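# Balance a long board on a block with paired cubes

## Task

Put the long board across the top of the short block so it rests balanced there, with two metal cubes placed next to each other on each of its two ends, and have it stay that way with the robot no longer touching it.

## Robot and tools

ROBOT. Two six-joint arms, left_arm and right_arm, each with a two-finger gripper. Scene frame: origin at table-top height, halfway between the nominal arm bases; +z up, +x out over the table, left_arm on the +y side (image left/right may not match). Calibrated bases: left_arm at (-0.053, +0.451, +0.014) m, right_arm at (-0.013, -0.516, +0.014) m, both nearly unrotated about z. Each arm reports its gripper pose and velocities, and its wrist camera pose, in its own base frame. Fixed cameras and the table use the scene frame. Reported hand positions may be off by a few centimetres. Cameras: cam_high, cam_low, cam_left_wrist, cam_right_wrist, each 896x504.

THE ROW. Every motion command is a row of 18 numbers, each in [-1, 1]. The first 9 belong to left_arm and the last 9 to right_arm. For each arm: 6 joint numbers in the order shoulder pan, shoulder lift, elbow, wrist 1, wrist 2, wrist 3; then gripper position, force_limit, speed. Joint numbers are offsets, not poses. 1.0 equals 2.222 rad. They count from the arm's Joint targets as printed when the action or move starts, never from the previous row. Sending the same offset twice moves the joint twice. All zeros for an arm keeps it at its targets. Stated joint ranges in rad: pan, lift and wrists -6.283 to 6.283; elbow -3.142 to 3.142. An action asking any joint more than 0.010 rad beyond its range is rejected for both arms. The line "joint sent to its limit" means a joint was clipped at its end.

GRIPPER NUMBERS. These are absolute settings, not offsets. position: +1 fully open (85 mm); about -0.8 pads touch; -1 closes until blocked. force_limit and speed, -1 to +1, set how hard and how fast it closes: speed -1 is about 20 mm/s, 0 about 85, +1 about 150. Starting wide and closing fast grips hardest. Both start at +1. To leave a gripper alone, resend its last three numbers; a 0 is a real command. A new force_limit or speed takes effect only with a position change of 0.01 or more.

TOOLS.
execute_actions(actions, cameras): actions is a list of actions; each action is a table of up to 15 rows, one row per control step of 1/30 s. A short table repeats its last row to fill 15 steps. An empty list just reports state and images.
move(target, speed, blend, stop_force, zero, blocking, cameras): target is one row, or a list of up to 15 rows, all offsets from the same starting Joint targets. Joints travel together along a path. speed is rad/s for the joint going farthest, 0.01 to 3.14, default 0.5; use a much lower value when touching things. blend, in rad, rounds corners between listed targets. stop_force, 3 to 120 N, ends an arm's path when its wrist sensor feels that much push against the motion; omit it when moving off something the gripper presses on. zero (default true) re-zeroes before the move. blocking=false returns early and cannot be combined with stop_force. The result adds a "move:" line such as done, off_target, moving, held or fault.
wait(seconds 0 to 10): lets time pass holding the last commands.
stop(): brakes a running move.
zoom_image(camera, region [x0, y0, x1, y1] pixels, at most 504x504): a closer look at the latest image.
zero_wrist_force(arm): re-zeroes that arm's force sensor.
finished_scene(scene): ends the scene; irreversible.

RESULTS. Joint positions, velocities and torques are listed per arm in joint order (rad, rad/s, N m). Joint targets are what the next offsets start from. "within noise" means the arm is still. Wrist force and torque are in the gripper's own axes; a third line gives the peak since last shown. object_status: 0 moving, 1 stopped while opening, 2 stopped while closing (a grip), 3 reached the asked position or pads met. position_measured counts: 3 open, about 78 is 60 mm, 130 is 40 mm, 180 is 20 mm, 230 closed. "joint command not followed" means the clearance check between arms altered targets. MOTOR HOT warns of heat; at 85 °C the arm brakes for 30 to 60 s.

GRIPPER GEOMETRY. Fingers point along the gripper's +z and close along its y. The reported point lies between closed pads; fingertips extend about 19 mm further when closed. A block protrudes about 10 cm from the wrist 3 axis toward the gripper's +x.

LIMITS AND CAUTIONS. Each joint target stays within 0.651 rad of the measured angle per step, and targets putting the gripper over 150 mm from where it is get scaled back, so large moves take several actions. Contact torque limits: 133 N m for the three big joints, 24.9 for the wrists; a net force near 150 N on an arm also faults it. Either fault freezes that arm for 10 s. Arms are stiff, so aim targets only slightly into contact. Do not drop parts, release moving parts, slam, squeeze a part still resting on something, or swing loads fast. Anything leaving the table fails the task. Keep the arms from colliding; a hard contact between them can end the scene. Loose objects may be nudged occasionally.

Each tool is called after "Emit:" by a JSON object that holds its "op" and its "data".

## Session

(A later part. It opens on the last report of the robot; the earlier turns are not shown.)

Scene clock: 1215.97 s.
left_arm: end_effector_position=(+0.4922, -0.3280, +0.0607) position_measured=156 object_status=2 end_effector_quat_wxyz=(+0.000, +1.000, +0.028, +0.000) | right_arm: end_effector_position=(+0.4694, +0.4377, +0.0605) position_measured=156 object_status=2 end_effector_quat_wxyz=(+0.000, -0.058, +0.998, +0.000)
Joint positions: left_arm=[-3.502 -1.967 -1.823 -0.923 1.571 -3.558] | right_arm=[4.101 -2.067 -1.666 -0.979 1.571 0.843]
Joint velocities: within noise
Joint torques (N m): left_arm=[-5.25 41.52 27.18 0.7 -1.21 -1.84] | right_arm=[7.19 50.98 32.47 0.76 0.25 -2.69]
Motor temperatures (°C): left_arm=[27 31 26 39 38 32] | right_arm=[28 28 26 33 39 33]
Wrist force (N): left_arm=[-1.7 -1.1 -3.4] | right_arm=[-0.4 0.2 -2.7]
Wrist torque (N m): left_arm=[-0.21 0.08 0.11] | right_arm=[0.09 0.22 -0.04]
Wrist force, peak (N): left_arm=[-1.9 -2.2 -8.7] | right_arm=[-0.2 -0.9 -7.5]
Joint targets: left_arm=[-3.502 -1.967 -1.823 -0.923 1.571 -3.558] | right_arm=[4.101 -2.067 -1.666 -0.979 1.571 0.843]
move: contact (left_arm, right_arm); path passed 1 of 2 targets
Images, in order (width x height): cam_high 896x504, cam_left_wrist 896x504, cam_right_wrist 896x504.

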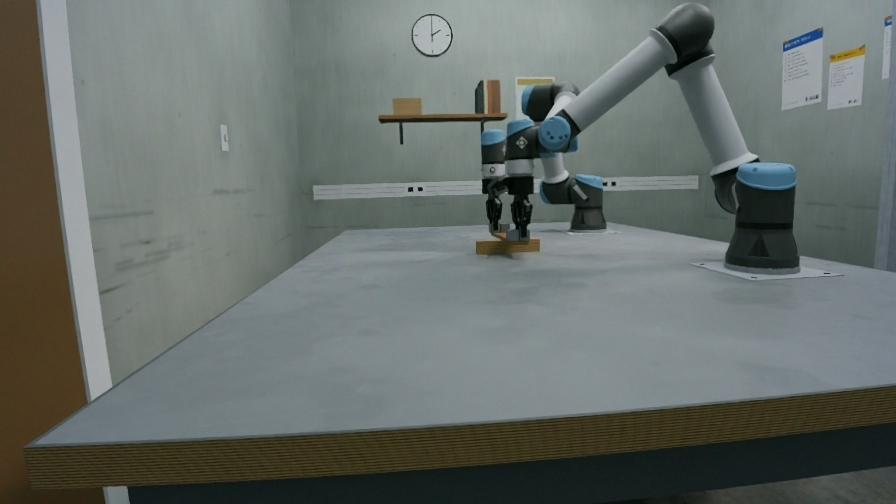

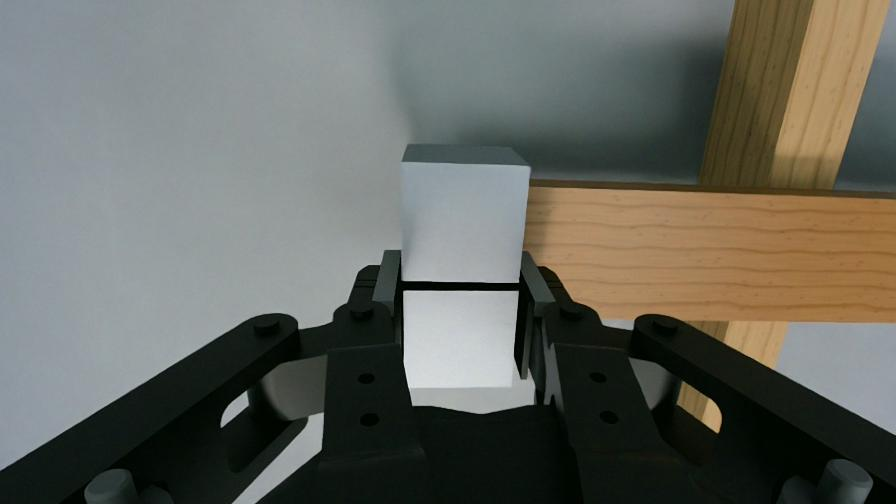

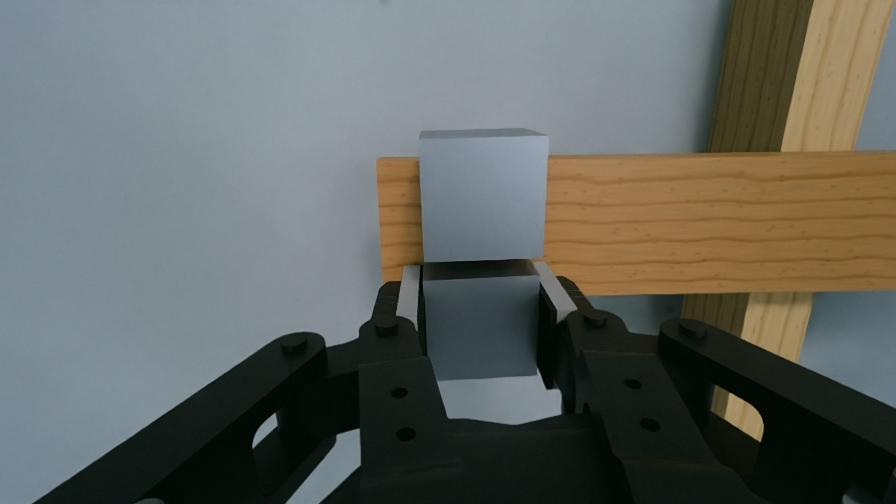

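Emit:
{"op": "move", "data": {"target": [[0, 0.0014, 0.0006, -0.0017, 0, 0, -1, -0.8, -1, 0, 0.0012, 0.0009, -0.0023, 0, 0, -1, -0.8, -1], [0, 0.0014, 0.0006, -0.0017, 0, 0, -1, -0.8, -1, 0.0013, 0.0027, -0.0015, -0.0014, 0, 0.0013, -1, -0.8, -1]], "speed": [0.02, 0.02], "cameras": ["cam_right_wrist"]}}

Emit:
{"op": "move", "data": {"target": [0, -0.0027, -0.0018, 0.0044, 0, 0, -1, -0.8, -1, 0, -0.0027, -0.0019, 0.0047, 0, 0, -1, -0.8, -1], "speed": 0.01, "stop_force": 3, "cameras": ["cam_left_wrist", "cam_right_wrist", "cam_high"]}}

Scene clock: 1243.37 s.
left_arm: end_effector_position=(+0.4922, -0.3280, +0.0628) position_measured=156 object_status=2 end_effector_quat_wxyz=(+0.000, +1.000, +0.028, +0.000) | right_arm: end_effector_position=(+0.4670, +0.4376, +0.0626) position_measured=156 object_status=2 end_effector_quat_wxyz=(+0.000, -0.058, +0.998, +0.000)
Joint positions: left_arm=[-3.502 -1.964 -1.821 -0.927 1.571 -3.558] | right_arm=[4.104 -2.061 -1.669 -0.982 1.571 0.846]
Joint velocities: within noise
Joint torques (N m): left_arm=[-4.07 32.44 23.99 4.43 -1.12 -1.84] | right_arm=[1.99 44.81 22.75 4.81 0.28 2.08]
Motor temperatures (°C): left_arm=[27 31 26 39 38 32] | right_arm=[28 28 26 33 39 33]
Wrist force (N): left_arm=[-0.5 -0.5 1.2] | right_arm=[-1.2 0.5 0.9]
Wrist torque (N m): left_arm=[-0.17 0.08 0.10] | right_arm=[0.07 0.21 -0.04]
Wrist force, peak (N): left_arm=[-1.1 -1.3 -5.4] | right_arm=[-0.7 0.3 -4.3]
Joint targets: left_arm=[-3.502 -1.964 -1.821 -0.927 1.571 -3.558] | right_arm=[4.104 -2.061 -1.669 -0.982 1.571 0.846]
move: done
Images, in order (width x height): cam_right_wrist 896x504.

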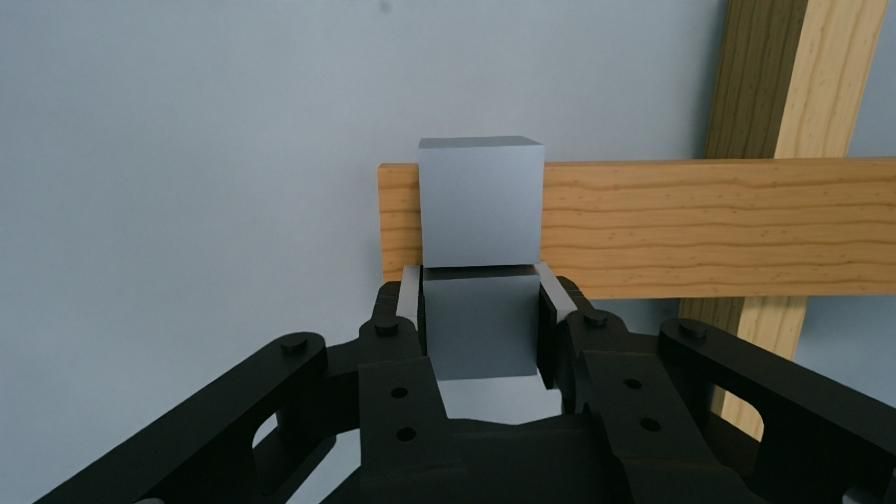

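Scene clock: 1245.13 s.
left_arm: end_effector_position=(+0.4922, -0.3280, +0.0608) position_measured=156 object_status=2 end_effector_quat_wxyz=(+0.000, +1.000, +0.028, +0.000) | right_arm: end_effector_position=(+0.4671, +0.4377, +0.0605) position_measured=156 object_status=2 end_effector_quat_wxyz=(+0.000, -0.058, +0.998, +0.000)
Joint positions: left_arm=[-3.502 -1.967 -1.823 -0.922 1.571 -3.558] | right_arm=[4.104 -2.064 -1.671 -0.977 1.571 0.846]
Joint velocities: within noise
Joint torques (N m): left_arm=[-3.24 40.93 27.22 0.67 -1.1 -1.77] | right_arm=[-1.76 50.99 32.67 0.69 0.23 0.19]
Motor temperatures (°C): left_arm=[27 31 26 39 38 32] | right_arm=[28 28 26 33 39 33]
Wrist force (N): left_arm=[-1.3 -0.9 -5.0] | right_arm=[-0.7 0.2 -4.2]
Wrist torque (N m): left_arm=[-0.19 0.05 0.10] | right_arm=[0.08 0.21 -0.04]
Wrist force, peak (N): left_arm=[-1.9 -2.3 -9.0] | right_arm=[0.0 -1.0 -7.9]
Joint targets: left_arm=[-3.502 -1.967 -1.823 -0.922 1.571 -3.558] | right_arm=[4.104 -2.064 -1.671 -0.977 1.571 0.846]
move: contact (left_arm, right_arm)
Images, in order (width x height): cam_high 896x504, cam_left_wrist 896x504, cam_right_wrist 896x504.

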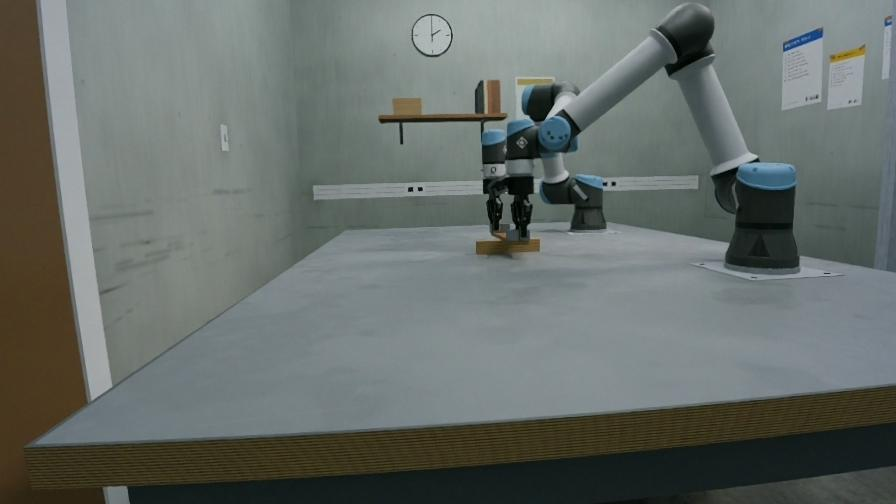

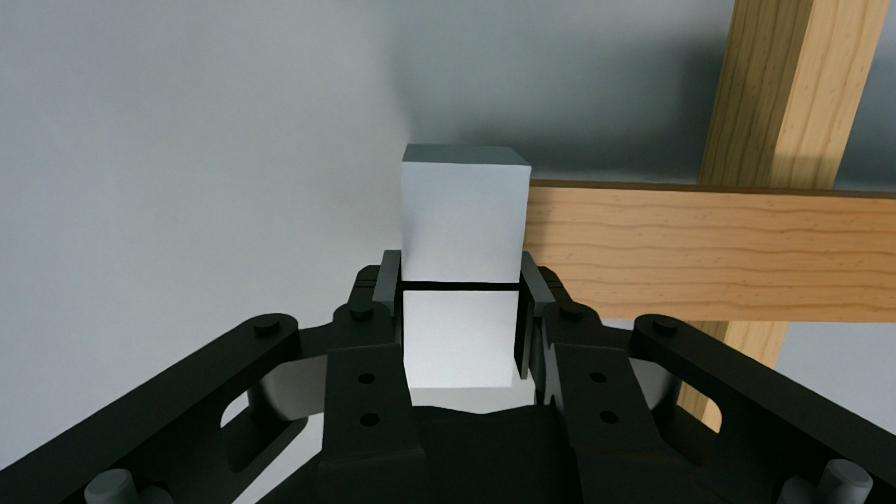

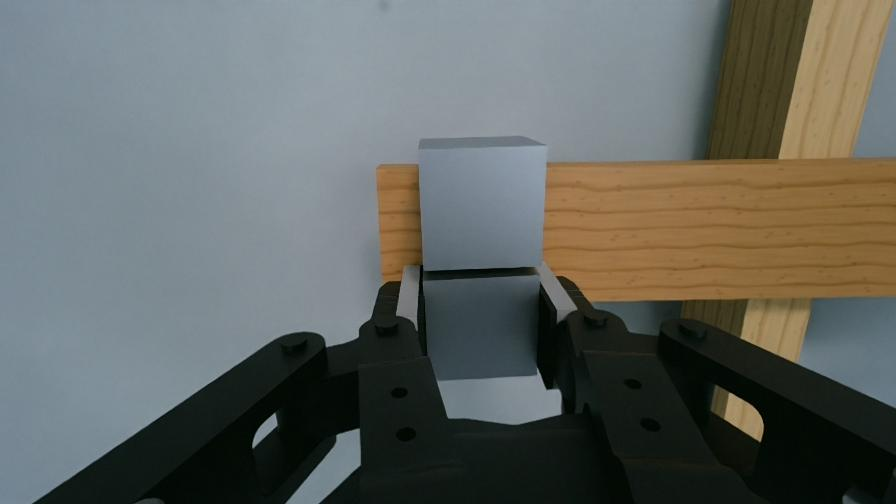

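Emit:
{"op": "move", "data": {"target": [[0, 0, 0, 0, 0, 0, 0.2, -0.8, -0.7, 0, 0, 0, 0, 0, 0, 0.2, -0.8, -0.7], [0, 0.0123, 0.0084, -0.0208, 0, 0, 0.2, -0.8, -0.7, 0, 0.0110, 0.0086, -0.0198, 0, 0, 0.2, -0.8, -0.7], [0, 0.0449, 0.0421, -0.0871, 0, 0, 0.2, -0.8, -0.7, 0, 0.0403, 0.0416, -0.0821, 0, 0, 0.2, -0.8, -0.7]], "speed": [0.05, 0.06, 0.2], "blend": [0, 0.01, 0]}}

Scene clock: 1259.13 s.
left_arm: end_effector_position=(+0.4920, -0.3279, +0.1397) position_measured=104 object_status=3 end_effector_quat_wxyz=(+0.000, +1.000, +0.028, +0.000) | right_arm: end_effector_position=(+0.4671, +0.4377, +0.1395) position_measured=104 object_status=3 end_effector_quat_wxyz=(+0.000, -0.058, +0.998, +0.000)
Joint positions: left_arm=[-3.502 -1.867 -1.73 -1.116 1.571 -3.558] | right_arm=[4.104 -1.975 -1.579 -1.159 1.571 0.846]
Joint velocities: within noise
Joint torques (N m): left_arm=[-3.45 33.88 10.23 3.72 -1.16 -1.84] | right_arm=[7.92 33.68 14.61 4.54 0.39 2.76]
Motor temperatures (°C): left_arm=[27 31 26 39 38 32] | right_arm=[28 28 26 33 39 33]
Wrist force (N): left_arm=[-0.4 -0.6 0.1] | right_arm=[-0.9 0.4 0.0]
Wrist torque (N m): left_arm=[-0.15 0.05 0.10] | right_arm=[0.05 0.16 -0.04]
Wrist force, peak (N): left_arm=[-1.2 -0.9 -5.3] | right_arm=[-0.8 0.4 -4.5]
Joint targets: left_arm=[-3.502 -1.867 -1.730 -1.116 1.571 -3.558] | right_arm=[4.104 -1.975 -1.579 -1.159 1.571 0.846]
move: done

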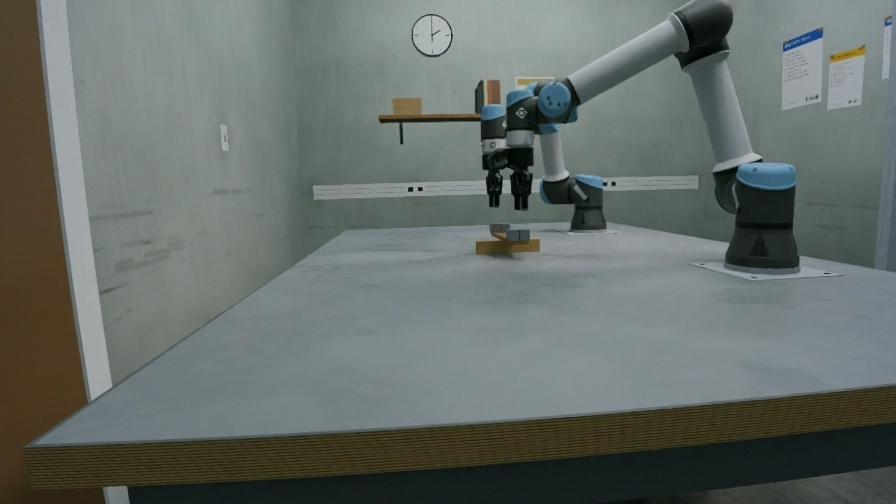

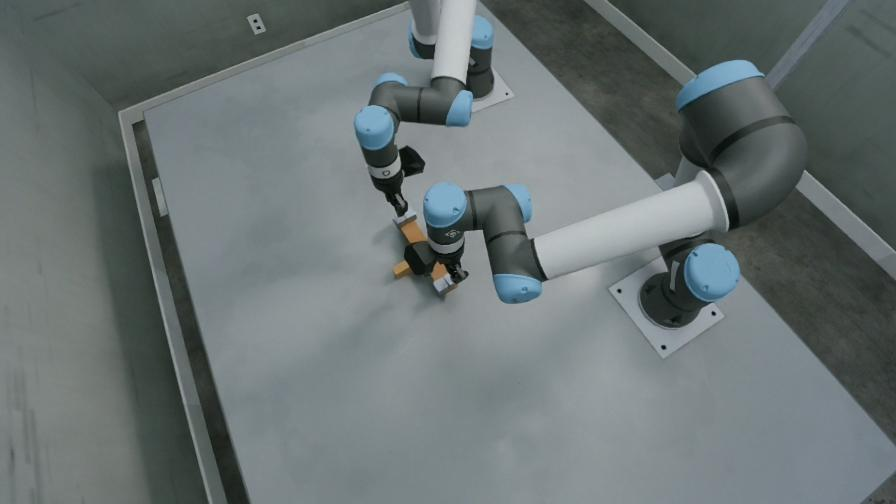

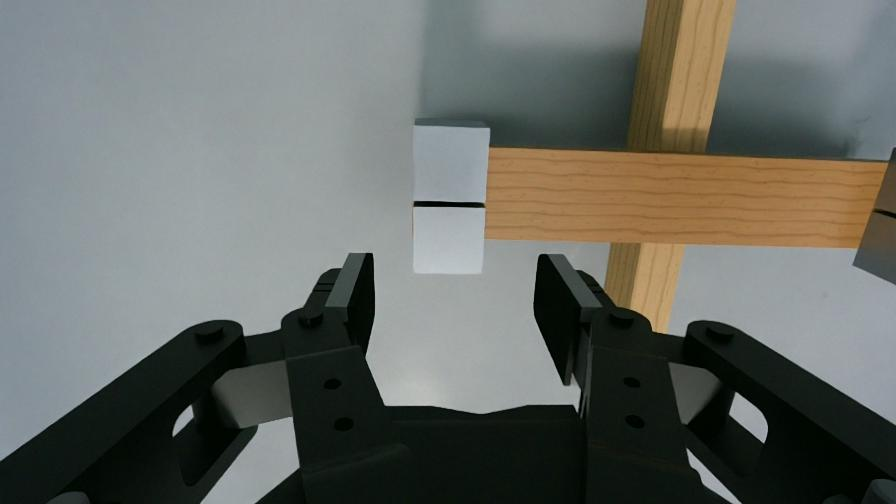

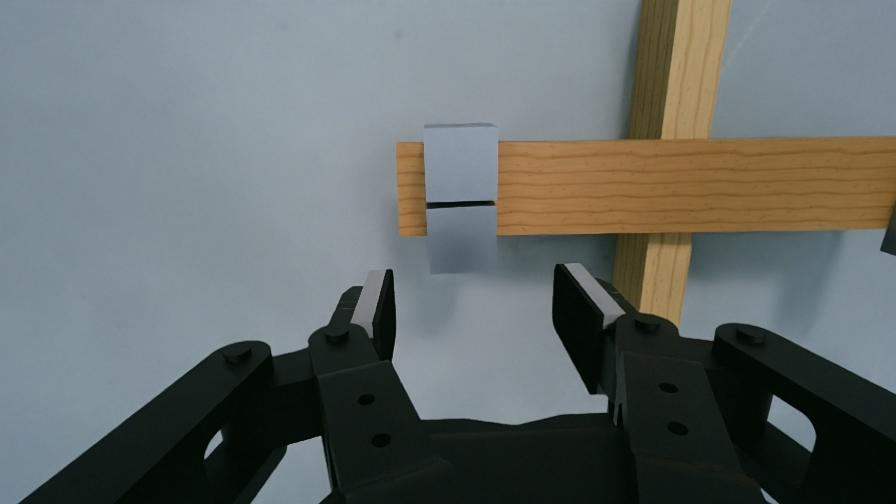

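Emit:
{"op": "zoom_image", "data": {"camera": "cam_high", "region": [450, 205, 570, 275]}}

Emit:
{"op": "zoom_image", "data": {"camera": "cam_left_wrist", "region": [390, 100, 896, 320]}}

Scaled by 4.200 from the camera's 896x504 image, which has a finer 1280x720 frame.

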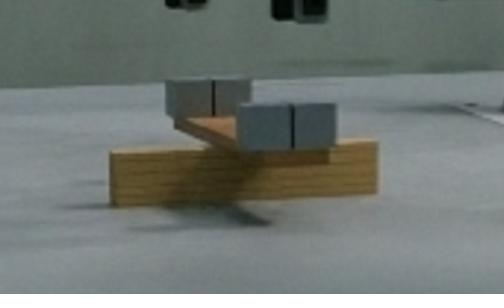

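Region (390, 100, 896, 320) is 506x220 pixels. A region can be at most 504 by 504 pixels.

Emit:
{"op": "finished_scene", "data": {"scene": 1}}

The scene is finished: the task was done.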